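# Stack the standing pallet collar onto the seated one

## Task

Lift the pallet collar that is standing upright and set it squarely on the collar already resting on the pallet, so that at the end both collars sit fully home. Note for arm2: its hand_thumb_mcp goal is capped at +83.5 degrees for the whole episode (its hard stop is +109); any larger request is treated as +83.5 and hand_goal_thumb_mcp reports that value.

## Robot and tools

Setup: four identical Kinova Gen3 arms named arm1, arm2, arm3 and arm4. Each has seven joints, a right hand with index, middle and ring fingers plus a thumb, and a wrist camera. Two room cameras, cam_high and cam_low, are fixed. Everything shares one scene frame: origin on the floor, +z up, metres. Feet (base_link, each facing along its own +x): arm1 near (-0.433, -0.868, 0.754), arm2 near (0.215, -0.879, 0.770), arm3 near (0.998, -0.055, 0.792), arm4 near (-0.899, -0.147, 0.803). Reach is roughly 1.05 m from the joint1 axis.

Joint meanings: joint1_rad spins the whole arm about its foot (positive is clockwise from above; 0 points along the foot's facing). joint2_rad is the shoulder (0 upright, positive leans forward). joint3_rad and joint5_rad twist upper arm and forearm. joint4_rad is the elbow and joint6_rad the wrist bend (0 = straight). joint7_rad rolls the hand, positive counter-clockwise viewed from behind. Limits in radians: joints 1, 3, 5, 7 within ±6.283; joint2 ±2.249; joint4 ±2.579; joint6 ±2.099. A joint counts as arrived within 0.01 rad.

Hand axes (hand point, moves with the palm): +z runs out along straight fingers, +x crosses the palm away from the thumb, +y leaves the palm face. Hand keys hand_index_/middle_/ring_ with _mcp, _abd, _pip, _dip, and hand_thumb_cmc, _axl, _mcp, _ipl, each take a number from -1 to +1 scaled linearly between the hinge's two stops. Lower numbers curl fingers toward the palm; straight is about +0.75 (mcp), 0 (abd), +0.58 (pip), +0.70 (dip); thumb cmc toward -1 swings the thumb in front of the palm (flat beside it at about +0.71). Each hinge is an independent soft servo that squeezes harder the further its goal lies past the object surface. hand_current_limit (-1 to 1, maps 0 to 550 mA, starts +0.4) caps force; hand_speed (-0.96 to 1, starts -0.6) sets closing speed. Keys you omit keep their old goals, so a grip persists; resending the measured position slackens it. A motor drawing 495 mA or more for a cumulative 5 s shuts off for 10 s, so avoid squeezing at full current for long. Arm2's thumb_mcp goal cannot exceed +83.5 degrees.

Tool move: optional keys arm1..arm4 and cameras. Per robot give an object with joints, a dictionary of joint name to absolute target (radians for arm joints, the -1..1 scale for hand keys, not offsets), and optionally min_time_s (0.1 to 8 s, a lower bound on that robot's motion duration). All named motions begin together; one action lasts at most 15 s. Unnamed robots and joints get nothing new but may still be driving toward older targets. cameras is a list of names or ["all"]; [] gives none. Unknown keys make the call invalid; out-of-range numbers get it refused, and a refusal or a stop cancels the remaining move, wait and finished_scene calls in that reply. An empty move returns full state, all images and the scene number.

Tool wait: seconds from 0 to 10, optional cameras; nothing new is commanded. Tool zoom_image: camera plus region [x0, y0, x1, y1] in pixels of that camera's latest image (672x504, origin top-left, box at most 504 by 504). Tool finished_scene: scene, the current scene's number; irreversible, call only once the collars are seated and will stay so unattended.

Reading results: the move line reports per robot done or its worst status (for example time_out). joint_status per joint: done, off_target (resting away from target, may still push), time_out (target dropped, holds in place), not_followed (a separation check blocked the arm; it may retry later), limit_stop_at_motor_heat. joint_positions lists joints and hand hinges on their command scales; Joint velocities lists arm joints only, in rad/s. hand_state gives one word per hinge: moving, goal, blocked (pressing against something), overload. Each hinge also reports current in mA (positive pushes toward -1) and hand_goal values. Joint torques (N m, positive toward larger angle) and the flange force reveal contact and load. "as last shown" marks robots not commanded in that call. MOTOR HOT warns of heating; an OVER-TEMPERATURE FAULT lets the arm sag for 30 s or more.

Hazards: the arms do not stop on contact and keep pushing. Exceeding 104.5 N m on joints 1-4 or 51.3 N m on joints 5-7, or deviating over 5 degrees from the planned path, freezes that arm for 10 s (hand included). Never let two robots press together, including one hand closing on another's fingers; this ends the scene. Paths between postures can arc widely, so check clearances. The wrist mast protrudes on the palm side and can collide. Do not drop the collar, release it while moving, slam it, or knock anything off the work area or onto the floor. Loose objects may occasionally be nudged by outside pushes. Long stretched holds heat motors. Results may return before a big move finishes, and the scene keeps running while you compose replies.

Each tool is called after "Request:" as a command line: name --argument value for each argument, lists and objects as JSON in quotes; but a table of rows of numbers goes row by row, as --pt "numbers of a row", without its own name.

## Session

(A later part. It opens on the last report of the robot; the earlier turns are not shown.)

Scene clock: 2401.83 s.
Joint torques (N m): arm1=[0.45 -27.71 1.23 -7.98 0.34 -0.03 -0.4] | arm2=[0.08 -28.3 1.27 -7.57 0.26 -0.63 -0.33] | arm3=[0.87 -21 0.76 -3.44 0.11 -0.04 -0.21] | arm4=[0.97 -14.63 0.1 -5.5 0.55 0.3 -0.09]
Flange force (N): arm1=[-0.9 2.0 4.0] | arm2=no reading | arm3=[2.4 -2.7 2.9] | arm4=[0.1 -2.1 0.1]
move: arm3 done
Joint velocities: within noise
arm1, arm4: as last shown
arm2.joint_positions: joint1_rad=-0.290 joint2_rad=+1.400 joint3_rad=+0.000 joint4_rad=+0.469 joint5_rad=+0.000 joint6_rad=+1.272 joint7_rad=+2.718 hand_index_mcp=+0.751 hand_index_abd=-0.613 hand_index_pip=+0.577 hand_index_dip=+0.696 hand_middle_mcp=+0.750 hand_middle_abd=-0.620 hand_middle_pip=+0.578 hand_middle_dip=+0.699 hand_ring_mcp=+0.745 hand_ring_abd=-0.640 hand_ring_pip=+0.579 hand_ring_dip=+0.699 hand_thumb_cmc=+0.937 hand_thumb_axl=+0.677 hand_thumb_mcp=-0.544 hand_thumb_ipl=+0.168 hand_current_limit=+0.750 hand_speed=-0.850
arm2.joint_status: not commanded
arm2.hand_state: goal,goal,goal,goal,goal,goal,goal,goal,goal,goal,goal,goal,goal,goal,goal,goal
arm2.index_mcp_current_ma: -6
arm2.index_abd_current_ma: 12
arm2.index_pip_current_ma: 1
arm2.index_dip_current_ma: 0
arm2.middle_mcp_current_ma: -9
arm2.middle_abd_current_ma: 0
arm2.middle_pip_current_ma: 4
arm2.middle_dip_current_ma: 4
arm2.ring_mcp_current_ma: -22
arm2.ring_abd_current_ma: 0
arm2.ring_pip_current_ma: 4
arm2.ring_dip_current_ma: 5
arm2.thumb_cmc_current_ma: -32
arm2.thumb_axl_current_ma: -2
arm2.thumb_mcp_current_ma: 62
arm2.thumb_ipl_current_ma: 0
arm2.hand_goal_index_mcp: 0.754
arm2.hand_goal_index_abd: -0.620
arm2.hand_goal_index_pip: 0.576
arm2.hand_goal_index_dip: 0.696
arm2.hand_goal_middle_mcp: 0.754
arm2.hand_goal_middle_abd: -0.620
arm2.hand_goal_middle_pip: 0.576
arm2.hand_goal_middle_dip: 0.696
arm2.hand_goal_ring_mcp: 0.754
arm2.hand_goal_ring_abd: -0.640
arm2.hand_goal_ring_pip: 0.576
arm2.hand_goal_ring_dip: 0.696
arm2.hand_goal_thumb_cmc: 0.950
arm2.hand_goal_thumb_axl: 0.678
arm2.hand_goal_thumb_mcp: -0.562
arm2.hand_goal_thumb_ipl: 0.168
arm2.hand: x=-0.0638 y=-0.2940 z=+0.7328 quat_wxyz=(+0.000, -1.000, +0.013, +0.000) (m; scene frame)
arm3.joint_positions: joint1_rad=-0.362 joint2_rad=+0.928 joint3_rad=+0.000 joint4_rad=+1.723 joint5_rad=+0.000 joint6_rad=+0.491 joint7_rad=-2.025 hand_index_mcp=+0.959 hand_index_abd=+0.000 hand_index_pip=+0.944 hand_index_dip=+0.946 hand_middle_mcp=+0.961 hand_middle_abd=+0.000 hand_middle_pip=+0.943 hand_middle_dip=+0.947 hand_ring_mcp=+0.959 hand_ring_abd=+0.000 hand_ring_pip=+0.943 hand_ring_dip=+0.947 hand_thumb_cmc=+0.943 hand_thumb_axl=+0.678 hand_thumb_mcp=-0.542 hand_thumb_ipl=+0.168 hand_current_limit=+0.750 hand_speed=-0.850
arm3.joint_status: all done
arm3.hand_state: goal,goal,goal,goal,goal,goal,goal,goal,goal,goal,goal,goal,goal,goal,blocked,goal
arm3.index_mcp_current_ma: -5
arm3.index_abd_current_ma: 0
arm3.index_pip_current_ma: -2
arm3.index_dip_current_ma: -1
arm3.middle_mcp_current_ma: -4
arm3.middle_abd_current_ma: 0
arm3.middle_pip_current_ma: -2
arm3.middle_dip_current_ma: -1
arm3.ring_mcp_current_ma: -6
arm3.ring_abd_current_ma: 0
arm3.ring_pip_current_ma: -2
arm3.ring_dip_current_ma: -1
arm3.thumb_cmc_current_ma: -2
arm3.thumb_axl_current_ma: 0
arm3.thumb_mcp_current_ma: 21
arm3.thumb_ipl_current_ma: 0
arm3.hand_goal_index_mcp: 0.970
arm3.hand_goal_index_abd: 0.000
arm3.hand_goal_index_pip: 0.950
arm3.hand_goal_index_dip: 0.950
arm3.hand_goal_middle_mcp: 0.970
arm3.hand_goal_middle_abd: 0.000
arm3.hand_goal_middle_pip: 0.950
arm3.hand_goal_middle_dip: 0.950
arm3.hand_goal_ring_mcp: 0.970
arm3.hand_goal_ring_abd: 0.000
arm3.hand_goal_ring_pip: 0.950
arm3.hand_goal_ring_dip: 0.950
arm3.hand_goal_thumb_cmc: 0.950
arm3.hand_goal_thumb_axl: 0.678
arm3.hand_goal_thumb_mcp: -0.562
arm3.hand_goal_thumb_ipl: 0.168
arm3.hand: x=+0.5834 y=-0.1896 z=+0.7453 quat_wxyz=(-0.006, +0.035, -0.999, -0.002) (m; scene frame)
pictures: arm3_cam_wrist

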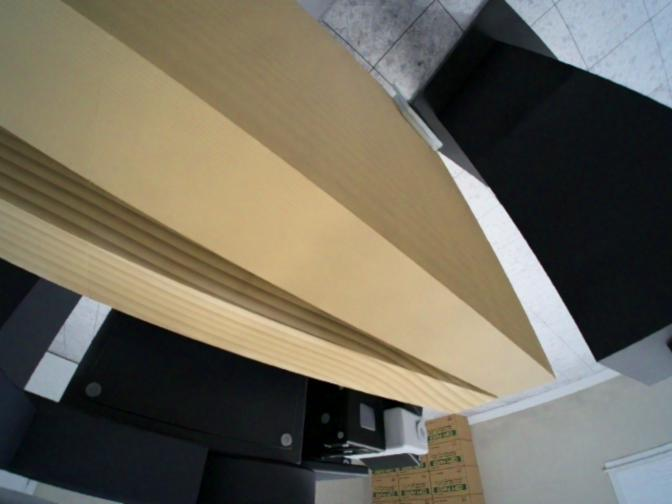

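Request:
move --arm2 '{"joints": {"joint1_rad": -0.28478, "joint2_rad": 1.45519, "joint4_rad": 0.33973, "joint6_rad": 1.34667, "joint7_rad": 2.72342}, "min_time_s": 3}' --arm3 '{"joints": {"joint1_rad": -0.31581, "joint2_rad": 0.91598, "joint4_rad": 1.76271, "joint6_rad": 0.4629, "joint7_rad": -1.9795}, "min_time_s": 3}' --cameras '["arm3_cam_wrist", "arm4_cam_wrist"]'

Scene clock: 2466.20 s.
Joint torques (N m): arm1=[0.47 -27.57 1.21 -8 0.36 -0.03 -0.4] | arm2=[3.54 -26.9 3.31 -9.72 2.01 -4.52 -0.16] | arm3=[3.91 -19.05 3.72 -0.89 0.42 0.91 -0.59] | arm4=[0.99 -14.59 0.02 -5.45 0.62 0.29 -0.09]
Flange force (N): arm1=[-0.7 1.7 3.8] | arm2=no reading | arm3=[4.2 -9.3 1.8] | arm4=[0.2 -2.1 0.0]
move: arm2 done; arm3 done
Joint velocities: within noise
arm1, arm4: as last shown
arm1.joint_positions: joint1_rad=+0.364 joint2_rad=+1.144 joint3_rad=+0.000 joint4_rad=+0.968 joint5_rad=+0.000 joint6_rad=+1.030 joint7_rad=+0.401 hand_index_mcp=+0.960 hand_index_abd=+0.000 hand_index_pip=+0.944 hand_index_dip=+0.947 hand_middle_mcp=+0.960 hand_middle_abd=+0.000 hand_middle_pip=+0.944 hand_middle_dip=+0.947 hand_ring_mcp=+0.960 hand_ring_abd=+0.000 hand_ring_pip=+0.943 hand_ring_dip=+0.947 hand_thumb_cmc=+0.943 hand_thumb_axl=+0.679 hand_thumb_mcp=-0.543 hand_thumb_ipl=+0.168 hand_current_limit=+0.750 hand_speed=-0.850
arm1.index_mcp_current_ma: -23
arm1.middle_mcp_current_ma: -23
arm1.ring_mcp_current_ma: -22
arm1.thumb_axl_current_ma: 1
arm1.hand: x=-0.1150 y=-0.2004 z=+0.7492 quat_wxyz=(+0.000, +0.013, +1.000, -0.001) (m; scene frame)
arm2.joint_positions: joint1_rad=-0.285 joint2_rad=+1.455 joint3_rad=+0.000 joint4_rad=+0.340 joint5_rad=+0.000 joint6_rad=+1.347 joint7_rad=+2.723 hand_index_mcp=+0.734 hand_index_abd=-0.613 hand_index_pip=+0.577 hand_index_dip=+0.696 hand_middle_mcp=+0.721 hand_middle_abd=-0.620 hand_middle_pip=+0.578 hand_middle_dip=+0.698 hand_ring_mcp=+0.708 hand_ring_abd=-0.640 hand_ring_pip=+0.578 hand_ring_dip=+0.699 hand_thumb_cmc=+0.937 hand_thumb_axl=+0.677 hand_thumb_mcp=-0.544 hand_thumb_ipl=+0.168 hand_current_limit=+0.750 hand_speed=-0.850
arm2.joint_status: all done
arm2.hand_state: blocked,goal,goal,goal,blocked,goal,goal,goal,blocked,goal,goal,goal,goal,goal,goal,goal
arm2.index_mcp_current_ma: -58
arm2.index_abd_current_ma: 12
arm2.index_pip_current_ma: 1
arm2.index_dip_current_ma: 0
arm2.middle_mcp_current_ma: -106
arm2.middle_abd_current_ma: 0
arm2.middle_pip_current_ma: 3
arm2.middle_dip_current_ma: 4
arm2.ring_mcp_current_ma: -159
arm2.ring_abd_current_ma: 0
arm2.ring_pip_current_ma: 4
arm2.ring_dip_current_ma: 5
arm2.thumb_cmc_current_ma: -32
arm2.thumb_axl_current_ma: -2
arm2.thumb_mcp_current_ma: 62
arm2.thumb_ipl_current_ma: 0
arm2.hand_goal_index_mcp: 0.754
arm2.hand_goal_index_abd: -0.620
arm2.hand_goal_index_pip: 0.576
arm2.hand_goal_index_dip: 0.696
arm2.hand_goal_middle_mcp: 0.754
arm2.hand_goal_middle_abd: -0.620
arm2.hand_goal_middle_pip: 0.576
arm2.hand_goal_middle_dip: 0.696
arm2.hand_goal_ring_mcp: 0.754
arm2.hand_goal_ring_abd: -0.640
arm2.hand_goal_ring_pip: 0.576
arm2.hand_goal_ring_dip: 0.696
arm2.hand_goal_thumb_cmc: 0.950
arm2.hand_goal_thumb_axl: 0.678
arm2.hand_goal_thumb_mcp: -0.562
arm2.hand_goal_thumb_ipl: 0.168
arm2.hand: x=-0.0638 y=-0.2840 z=+0.7327 quat_wxyz=(+0.000, -1.000, +0.013, +0.000) (m; scene frame)
arm3.joint_positions: joint1_rad=-0.316 joint2_rad=+0.916 joint3_rad=+0.000 joint4_rad=+1.763 joint5_rad=+0.000 joint6_rad=+0.463 joint7_rad=-1.980 hand_index_mcp=+0.959 hand_index_abd=+0.000 hand_index_pip=+0.944 hand_index_dip=+0.946 hand_middle_mcp=+0.961 hand_middle_abd=+0.000 hand_middle_pip=+0.943 hand_middle_dip=+0.947 hand_ring_mcp=+0.959 hand_ring_abd=+0.000 hand_ring_pip=+0.943 hand_ring_dip=+0.947 hand_thumb_cmc=+0.943 hand_thumb_axl=+0.678 hand_thumb_mcp=-0.542 hand_thumb_ipl=+0.168 hand_current_limit=+0.750 hand_speed=-0.850
arm3.joint_status: all done
arm3.hand_state: goal,goal,goal,goal,goal,goal,goal,goal,goal,goal,goal,goal,goal,goal,blocked,goal
arm3.index_mcp_current_ma: -5
arm3.index_abd_current_ma: 0
arm3.index_pip_current_ma: -2
arm3.index_dip_current_ma: -1
arm3.middle_mcp_current_ma: -4
arm3.middle_abd_current_ma: 0
arm3.middle_pip_current_ma: -2
arm3.middle_dip_current_ma: -1
arm3.ring_mcp_current_ma: -6
arm3.ring_abd_current_ma: 0
arm3.ring_pip_current_ma: -2
arm3.ring_dip_current_ma: -1
arm3.thumb_cmc_current_ma: -2
arm3.thumb_axl_current_ma: 0
arm3.thumb_mcp_current_ma: 21
arm3.thumb_ipl_current_ma: 0
arm3.hand_goal_index_mcp: 0.970
arm3.hand_goal_index_abd: 0.000
arm3.hand_goal_index_pip: 0.950
arm3.hand_goal_index_dip: 0.950
arm3.hand_goal_middle_mcp: 0.970
arm3.hand_goal_middle_abd: 0.000
arm3.hand_goal_middle_pip: 0.950
arm3.hand_goal_middle_dip: 0.950
arm3.hand_goal_ring_mcp: 0.970
arm3.hand_goal_ring_abd: 0.000
arm3.hand_goal_ring_pip: 0.950
arm3.hand_goal_ring_dip: 0.950
arm3.hand_goal_thumb_cmc: 0.950
arm3.hand_goal_thumb_axl: 0.678
arm3.hand_goal_thumb_mcp: -0.562
arm3.hand_goal_thumb_ipl: 0.168
arm3.hand: x=+0.5834 y=-0.1646 z=+0.7454 quat_wxyz=(-0.006, +0.035, -0.999, -0.002) (m; scene frame)
pictures: arm3_cam_wrist, arm4_cam_wrist

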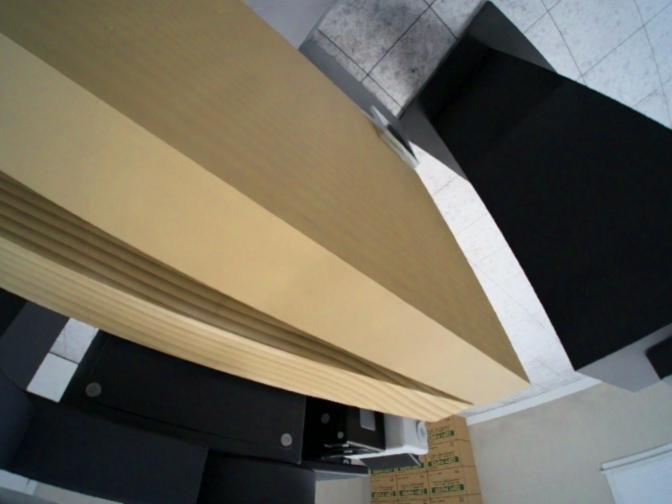

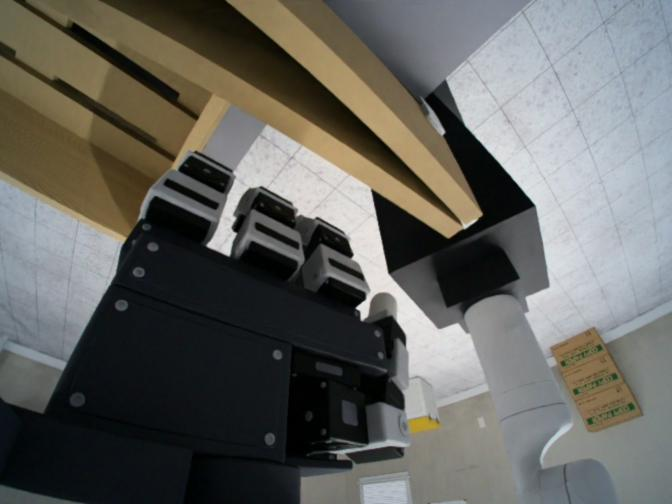

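Request:
move --arm2 '{"joints": {"joint1_rad": -0.2332, "joint2_rad": 1.48674, "joint4_rad": 0.26525, "joint6_rad": 1.3896, "joint7_rad": 2.775}, "min_time_s": 4}' --arm3 '{"joints": {"joint1_rad": -0.24818, "joint2_rad": 0.90191, "joint4_rad": 1.81111, "joint6_rad": 0.42857, "joint7_rad": -1.87187}, "min_time_s": 4}' --cameras '["arm1_cam_wrist", "arm2_cam_wrist", "arm3_cam_wrist", "arm4_cam_wrist", "cam_high"]'

Scene clock: 2492.00 s.
Joint torques (N m): arm1=[0.44 -27.64 1.24 -7.93 0.39 -0.04 -0.42] | arm2=[9.67 -31.89 6.86 -11.94 4.99 -5.23 -0.67] | arm3=[3.4 -18.06 3.29 -1.52 0.3 0.45 -0.48] | arm4=[0.99 -14.66 0.05 -5.49 0.64 0.28 -0.1]
Flange force (N): arm1=[-1.0 2.2 3.9] | arm2=no reading | arm3=[2.8 -7.4 -0.5] | arm4=[0.2 -2.1 0.1]
move: arm2 done; arm3 done
Joint velocities: within noise
arm1.joint_positions: joint1_rad=+0.364 joint2_rad=+1.144 joint3_rad=+0.000 joint4_rad=+0.968 joint5_rad=+0.000 joint6_rad=+1.030 joint7_rad=+0.401 hand_index_mcp=+0.960 hand_index_abd=+0.000 hand_index_pip=+0.944 hand_index_dip=+0.947 hand_middle_mcp=+0.960 hand_middle_abd=+0.000 hand_middle_pip=+0.944 hand_middle_dip=+0.947 hand_ring_mcp=+0.960 hand_ring_abd=+0.000 hand_ring_pip=+0.943 hand_ring_dip=+0.947 hand_thumb_cmc=+0.943 hand_thumb_axl=+0.679 hand_thumb_mcp=-0.543 hand_thumb_ipl=+0.168 hand_current_limit=+0.750 hand_speed=-0.850
arm1.joint_status: not commanded
arm1.hand_state: goal,goal,goal,goal,goal,goal,goal,goal,goal,goal,goal,goal,goal,goal,goal,goal
arm1.index_mcp_current_ma: -23
arm1.index_abd_current_ma: 0
arm1.index_pip_current_ma: -11
arm1.index_dip_current_ma: -5
arm1.middle_mcp_current_ma: -23
arm1.middle_abd_current_ma: 0
arm1.middle_pip_current_ma: -11
arm1.middle_dip_current_ma: -5
arm1.ring_mcp_current_ma: -22
arm1.ring_abd_current_ma: 0
arm1.ring_pip_current_ma: -12
arm1.ring_dip_current_ma: -5
arm1.thumb_cmc_current_ma: -14
arm1.thumb_axl_current_ma: 1
arm1.thumb_mcp_current_ma: 65
arm1.thumb_ipl_current_ma: 0
arm1.hand_goal_index_mcp: 0.970
arm1.hand_goal_index_abd: 0.000
arm1.hand_goal_index_pip: 0.950
arm1.hand_goal_index_dip: 0.950
arm1.hand_goal_middle_mcp: 0.970
arm1.hand_goal_middle_abd: 0.000
arm1.hand_goal_middle_pip: 0.950
arm1.hand_goal_middle_dip: 0.950
arm1.hand_goal_ring_mcp: 0.970
arm1.hand_goal_ring_abd: 0.000
arm1.hand_goal_ring_pip: 0.950
arm1.hand_goal_ring_dip: 0.950
arm1.hand_goal_thumb_cmc: 0.950
arm1.hand_goal_thumb_axl: 0.678
arm1.hand_goal_thumb_mcp: -0.562
arm1.hand_goal_thumb_ipl: 0.168
arm1.hand: x=-0.1150 y=-0.2004 z=+0.7491 quat_wxyz=(+0.000, +0.013, +1.000, -0.001) (m; scene frame)
arm2.joint_positions: joint1_rad=-0.233 joint2_rad=+1.487 joint3_rad=+0.000 joint4_rad=+0.265 joint5_rad=+0.000 joint6_rad=+1.390 joint7_rad=+2.775 hand_index_mcp=+0.694 hand_index_abd=-0.613 hand_index_pip=+0.577 hand_index_dip=+0.696 hand_middle_mcp=+0.695 hand_middle_abd=-0.620 hand_middle_pip=+0.578 hand_middle_dip=+0.698 hand_ring_mcp=+0.695 hand_ring_abd=-0.640 hand_ring_pip=+0.578 hand_ring_dip=+0.699 hand_thumb_cmc=+0.937 hand_thumb_axl=+0.677 hand_thumb_mcp=-0.544 hand_thumb_ipl=+0.168 hand_current_limit=+0.750 hand_speed=-0.850
arm2.joint_status: all done
arm2.hand_state: blocked,goal,goal,goal,blocked,goal,goal,goal,blocked,goal,goal,goal,goal,goal,goal,goal
arm2.index_mcp_current_ma: -218
arm2.index_abd_current_ma: 12
arm2.index_pip_current_ma: 1
arm2.index_dip_current_ma: 0
arm2.middle_mcp_current_ma: -216
arm2.middle_abd_current_ma: 0
arm2.middle_pip_current_ma: 3
arm2.middle_dip_current_ma: 4
arm2.ring_mcp_current_ma: -215
arm2.ring_abd_current_ma: 0
arm2.ring_pip_current_ma: 4
arm2.ring_dip_current_ma: 5
arm2.thumb_cmc_current_ma: -32
arm2.thumb_axl_current_ma: -2
arm2.thumb_mcp_current_ma: 62
arm2.thumb_ipl_current_ma: 0
arm2.hand_goal_index_mcp: 0.754
arm2.hand_goal_index_abd: -0.620
arm2.hand_goal_index_pip: 0.576
arm2.hand_goal_index_dip: 0.696
arm2.hand_goal_middle_mcp: 0.754
arm2.hand_goal_middle_abd: -0.620
arm2.hand_goal_middle_pip: 0.576
arm2.hand_goal_middle_dip: 0.696
arm2.hand_goal_ring_mcp: 0.754
arm2.hand_goal_ring_abd: -0.640
arm2.hand_goal_ring_pip: 0.576
arm2.hand_goal_ring_dip: 0.696
arm2.hand_goal_thumb_cmc: 0.950
arm2.hand_goal_thumb_axl: 0.678
arm2.hand_goal_thumb_mcp: -0.562
arm2.hand_goal_thumb_ipl: 0.168
arm2.hand: x=-0.0298 y=-0.2680 z=+0.7328 quat_wxyz=(+0.000, -1.000, +0.013, +0.000) (m; scene frame)
arm3.joint_positions: joint1_rad=-0.248 joint2_rad=+0.902 joint3_rad=+0.000 joint4_rad=+1.811 joint5_rad=+0.000 joint6_rad=+0.429 joint7_rad=-1.872 hand_index_mcp=+0.959 hand_index_abd=+0.000 hand_index_pip=+0.944 hand_index_dip=+0.946 hand_middle_mcp=+0.961 hand_middle_abd=+0.000 hand_middle_pip=+0.943 hand_middle_dip=+0.947 hand_ring_mcp=+0.959 hand_ring_abd=+0.000 hand_ring_pip=+0.943 hand_ring_dip=+0.947 hand_thumb_cmc=+0.943 hand_thumb_axl=+0.678 hand_thumb_mcp=-0.542 hand_thumb_ipl=+0.168 hand_current_limit=+0.750 hand_speed=-0.850
arm3.joint_status: all done
arm3.hand_state: goal,goal,goal,goal,goal,goal,goal,goal,goal,goal,goal,goal,goal,goal,blocked,goal
arm3.index_mcp_current_ma: -5
arm3.index_abd_current_ma: 0
arm3.index_pip_current_ma: -1
arm3.index_dip_current_ma: -1
arm3.middle_mcp_current_ma: -4
arm3.middle_abd_current_ma: 0
arm3.middle_pip_current_ma: -2
arm3.middle_dip_current_ma: -1
arm3.ring_mcp_current_ma: -5
arm3.ring_abd_current_ma: 0
arm3.ring_pip_current_ma: -2
arm3.ring_dip_current_ma: -1
arm3.thumb_cmc_current_ma: -2
arm3.thumb_axl_current_ma: 0
arm3.thumb_mcp_current_ma: 21
arm3.thumb_ipl_current_ma: 0
arm3.hand_goal_index_mcp: 0.970
arm3.hand_goal_index_abd: 0.000
arm3.hand_goal_index_pip: 0.950
arm3.hand_goal_index_dip: 0.950
arm3.hand_goal_middle_mcp: 0.970
arm3.hand_goal_middle_abd: 0.000
arm3.hand_goal_middle_pip: 0.950
arm3.hand_goal_middle_dip: 0.950
arm3.hand_goal_ring_mcp: 0.970
arm3.hand_goal_ring_abd: 0.000
arm3.hand_goal_ring_pip: 0.950
arm3.hand_goal_ring_dip: 0.950
arm3.hand_goal_thumb_cmc: 0.950
arm3.hand_goal_thumb_axl: 0.678
arm3.hand_goal_thumb_mcp: -0.562
arm3.hand_goal_thumb_ipl: 0.168
arm3.hand: x=+0.5798 y=-0.1290 z=+0.7455 quat_wxyz=(-0.006, +0.055, -0.998, -0.002) (m; scene frame)
arm4: as last shown
pictures: arm1_cam_wrist, arm2_cam_wrist, arm3_cam_wrist, arm4_cam_wrist, cam_high

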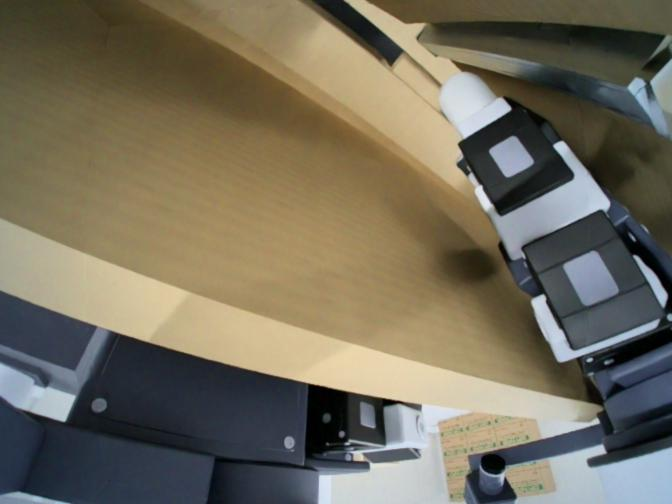

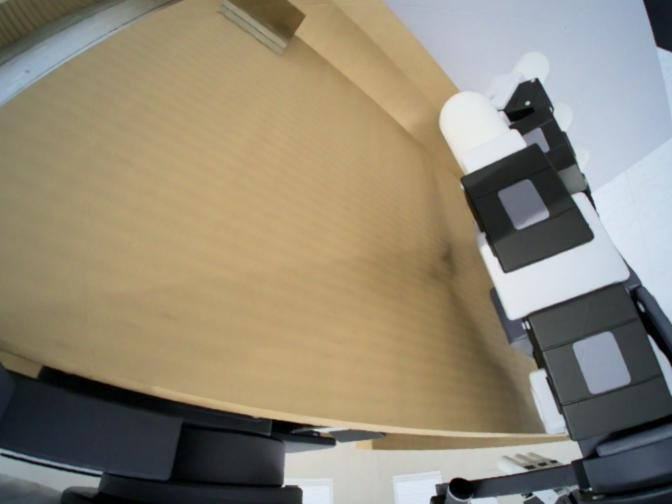

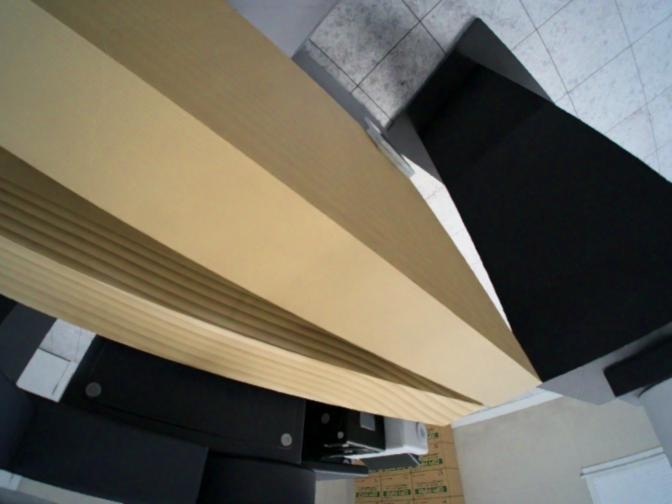

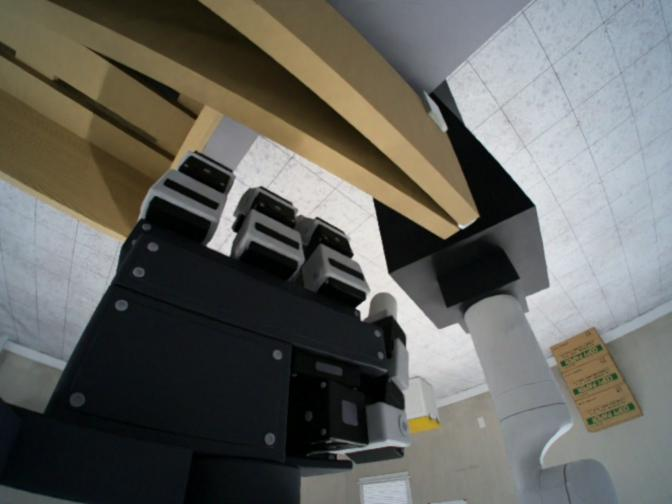

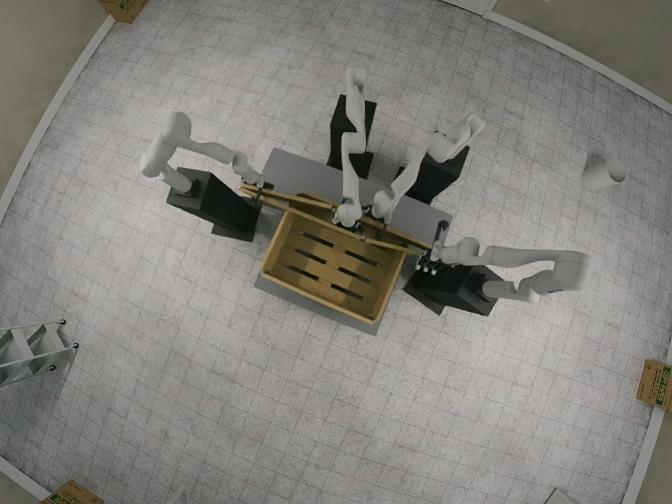

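Request:
move --arm2 '{"joints": {"joint1_rad": -0.10509, "joint2_rad": 1.51362, "joint4_rad": 0.202, "joint6_rad": 1.42597, "joint7_rad": 2.90311}, "min_time_s": 5}' --arm3 '{"joints": {"joint1_rad": -0.21664, "joint2_rad": 0.89047, "joint4_rad": 1.85234, "joint6_rad": 0.39878, "joint7_rad": -1.77533}, "min_time_s": 5}' --cameras '["arm1_cam_wrist", "arm2_cam_wrist", "arm3_cam_wrist", "arm4_cam_wrist", "cam_high"]'

Scene clock: 2541.97 s.
Joint torques (N m): arm1=[-0.03 -27.39 0.87 -8.48 0.21 -0.46 -0.47] | arm2=[11.01 -34.32 6.77 -14.12 4.98 -7.31 -1.33] | arm3=[3.18 -18.13 3.01 -1.27 0.26 0.52 -0.47] | arm4=[0.9 -14.55 0.06 -5.45 0.64 0.27 -0.08]
Flange force (N): arm1=[-0.7 -0.3 2.9] | arm2=no reading | arm3=[3.8 -6.9 0.7] | arm4=[0.1 -1.9 -0.1]
move: arm2 done; arm3 done
Joint velocities: within noise
arm1: as last shown
arm2.joint_positions: joint1_rad=-0.105 joint2_rad=+1.514 joint3_rad=+0.000 joint4_rad=+0.202 joint5_rad=+0.000 joint6_rad=+1.426 joint7_rad=+2.903 hand_index_mcp=+0.699 hand_index_abd=-0.613 hand_index_pip=+0.577 hand_index_dip=+0.696 hand_middle_mcp=+0.707 hand_middle_abd=-0.620 hand_middle_pip=+0.578 hand_middle_dip=+0.698 hand_ring_mcp=+0.712 hand_ring_abd=-0.640 hand_ring_pip=+0.578 hand_ring_dip=+0.699 hand_thumb_cmc=+0.937 hand_thumb_axl=+0.677 hand_thumb_mcp=-0.544 hand_thumb_ipl=+0.168 hand_current_limit=+0.750 hand_speed=-0.850
arm2.joint_status: all done
arm2.hand_state: blocked,goal,goal,goal,blocked,goal,goal,goal,blocked,goal,goal,goal,goal,goal,goal,goal
arm2.index_mcp_current_ma: -197
arm2.index_abd_current_ma: 12
arm2.index_pip_current_ma: 1
arm2.index_dip_current_ma: 0
arm2.middle_mcp_current_ma: -164
arm2.middle_abd_current_ma: 0
arm2.middle_pip_current_ma: 3
arm2.middle_dip_current_ma: 4
arm2.ring_mcp_current_ma: -143
arm2.ring_abd_current_ma: 0
arm2.ring_pip_current_ma: 4
arm2.ring_dip_current_ma: 5
arm2.thumb_cmc_current_ma: -32
arm2.thumb_axl_current_ma: -2
arm2.thumb_mcp_current_ma: 62
arm2.thumb_ipl_current_ma: 0
arm2.hand_goal_index_mcp: 0.754
arm2.hand_goal_index_abd: -0.620
arm2.hand_goal_index_pip: 0.576
arm2.hand_goal_index_dip: 0.696
arm2.hand_goal_middle_mcp: 0.754
arm2.hand_goal_middle_abd: -0.620
arm2.hand_goal_middle_pip: 0.576
arm2.hand_goal_middle_dip: 0.696
arm2.hand_goal_ring_mcp: 0.754
arm2.hand_goal_ring_abd: -0.640
arm2.hand_goal_ring_pip: 0.576
arm2.hand_goal_ring_dip: 0.696
arm2.hand_goal_thumb_cmc: 0.950
arm2.hand_goal_thumb_axl: 0.678
arm2.hand_goal_thumb_mcp: -0.562
arm2.hand_goal_thumb_ipl: 0.168
arm2.hand: x=+0.0602 y=-0.2430 z=+0.7327 quat_wxyz=(+0.000, -1.000, +0.013, +0.000) (m; scene frame)
arm3.joint_positions: joint1_rad=-0.217 joint2_rad=+0.890 joint3_rad=+0.000 joint4_rad=+1.852 joint5_rad=+0.000 joint6_rad=+0.399 joint7_rad=-1.775 hand_index_mcp=+0.960 hand_index_abd=+0.000 hand_index_pip=+0.945 hand_index_dip=+0.946 hand_middle_mcp=+0.961 hand_middle_abd=+0.000 hand_middle_pip=+0.943 hand_middle_dip=+0.947 hand_ring_mcp=+0.959 hand_ring_abd=+0.000 hand_ring_pip=+0.943 hand_ring_dip=+0.947 hand_thumb_cmc=+0.942 hand_thumb_axl=+0.679 hand_thumb_mcp=-0.542 hand_thumb_ipl=+0.168 hand_current_limit=+0.750 hand_speed=-0.850
arm3.joint_status: all done
arm3.hand_state: goal,goal,goal,goal,goal,goal,goal,goal,goal,goal,goal,goal,goal,goal,blocked,goal
arm3.index_mcp_current_ma: -5
arm3.index_abd_current_ma: 0
arm3.index_pip_current_ma: -1
arm3.index_dip_current_ma: -1
arm3.middle_mcp_current_ma: -3
arm3.middle_abd_current_ma: 0
arm3.middle_pip_current_ma: -2
arm3.middle_dip_current_ma: -1
arm3.ring_mcp_current_ma: -5
arm3.ring_abd_current_ma: 0
arm3.ring_pip_current_ma: -2
arm3.ring_dip_current_ma: -1
arm3.thumb_cmc_current_ma: -3
arm3.thumb_axl_current_ma: 0
arm3.thumb_mcp_current_ma: 21
arm3.thumb_ipl_current_ma: 0
arm3.hand_goal_index_mcp: 0.970
arm3.hand_goal_index_abd: 0.000
arm3.hand_goal_index_pip: 0.950
arm3.hand_goal_index_dip: 0.950
arm3.hand_goal_middle_mcp: 0.970
arm3.hand_goal_middle_abd: 0.000
arm3.hand_goal_middle_pip: 0.950
arm3.hand_goal_middle_dip: 0.950
arm3.hand_goal_ring_mcp: 0.970
arm3.hand_goal_ring_abd: 0.000
arm3.hand_goal_ring_pip: 0.950
arm3.hand_goal_ring_dip: 0.950
arm3.hand_goal_thumb_cmc: 0.950
arm3.hand_goal_thumb_axl: 0.678
arm3.hand_goal_thumb_mcp: -0.562
arm3.hand_goal_thumb_ipl: 0.168
arm3.hand: x=+0.5801 y=-0.1103 z=+0.7455 quat_wxyz=(-0.006, +0.087, -0.996, -0.001) (m; scene frame)
arm4.joint_positions: joint1_rad=-0.260 joint2_rad=+0.507 joint3_rad=+0.000 joint4_rad=+1.871 joint5_rad=+0.000 joint6_rad=+0.764 joint7_rad=-1.520 hand_index_mcp=+0.960 hand_index_abd=+0.000 hand_index_pip=+0.943 hand_index_dip=+0.947 hand_middle_mcp=+0.960 hand_middle_abd=+0.000 hand_middle_pip=+0.943 hand_middle_dip=+0.947 hand_ring_mcp=+0.960 hand_ring_abd=+0.000 hand_ring_pip=+0.944 hand_ring_dip=+0.947 hand_thumb_cmc=+0.944 hand_thumb_axl=+0.678 hand_thumb_mcp=-0.541 hand_thumb_ipl=+0.168 hand_current_limit=+0.750 hand_speed=-0.850
arm4.joint_status: not commanded
arm4.hand_state: goal,goal,goal,goal,goal,goal,goal,goal,goal,goal,goal,goal,goal,goal,blocked,goal
arm4.index_mcp_current_ma: -4
arm4.index_abd_current_ma: 0
arm4.index_pip_current_ma: -2
arm4.index_dip_current_ma: -1
arm4.middle_mcp_current_ma: -4
arm4.middle_abd_current_ma: 0
arm4.middle_pip_current_ma: -2
arm4.middle_dip_current_ma: -1
arm4.ring_mcp_current_ma: -5
arm4.ring_abd_current_ma: 0
arm4.ring_pip_current_ma: -2
arm4.ring_dip_current_ma: -1
arm4.thumb_cmc_current_ma: -2
arm4.thumb_axl_current_ma: 0
arm4.thumb_mcp_current_ma: 22
arm4.thumb_ipl_current_ma: 0
arm4.hand_goal_index_mcp: 0.970
arm4.hand_goal_index_abd: 0.000
arm4.hand_goal_index_pip: 0.950
arm4.hand_goal_index_dip: 0.950
arm4.hand_goal_middle_mcp: 0.970
arm4.hand_goal_middle_abd: 0.000
arm4.hand_goal_middle_pip: 0.950
arm4.hand_goal_middle_dip: 0.950
arm4.hand_goal_ring_mcp: 0.970
arm4.hand_goal_ring_abd: 0.000
arm4.hand_goal_ring_pip: 0.950
arm4.hand_goal_ring_dip: 0.950
arm4.hand_goal_thumb_cmc: 0.950
arm4.hand_goal_thumb_axl: 0.678
arm4.hand_goal_thumb_mcp: -0.562
arm4.hand_goal_thumb_ipl: 0.168
arm4.hand: x=-0.4940 y=-0.2472 z=+0.9303 quat_wxyz=(+0.000, +0.999, +0.038, +0.004) (m; scene frame)
pictures: arm1_cam_wrist, arm2_cam_wrist, arm3_cam_wrist, arm4_cam_wrist, cam_high

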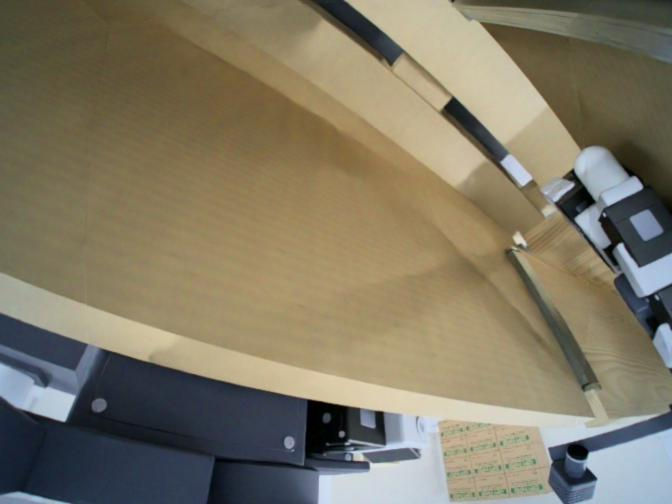

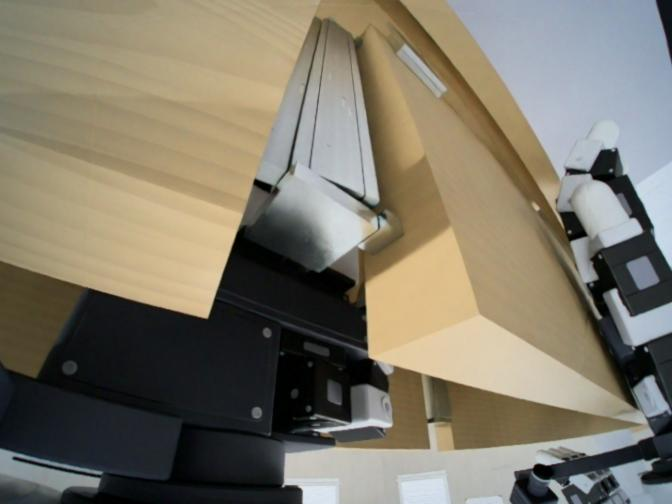

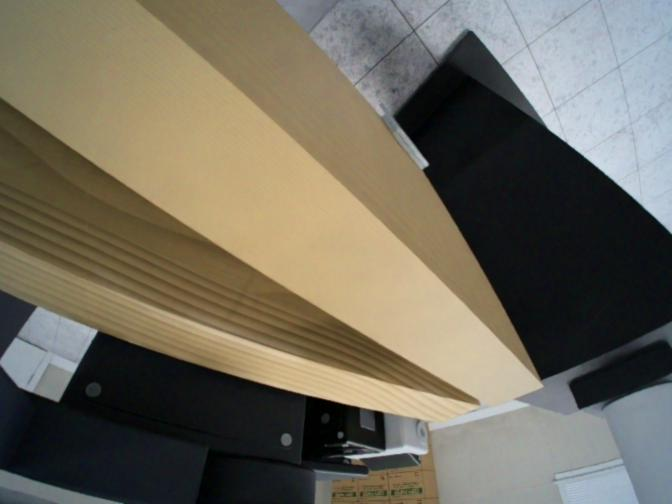

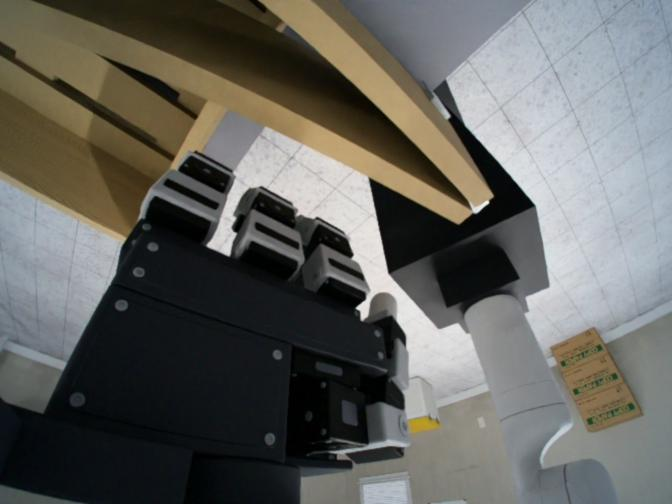

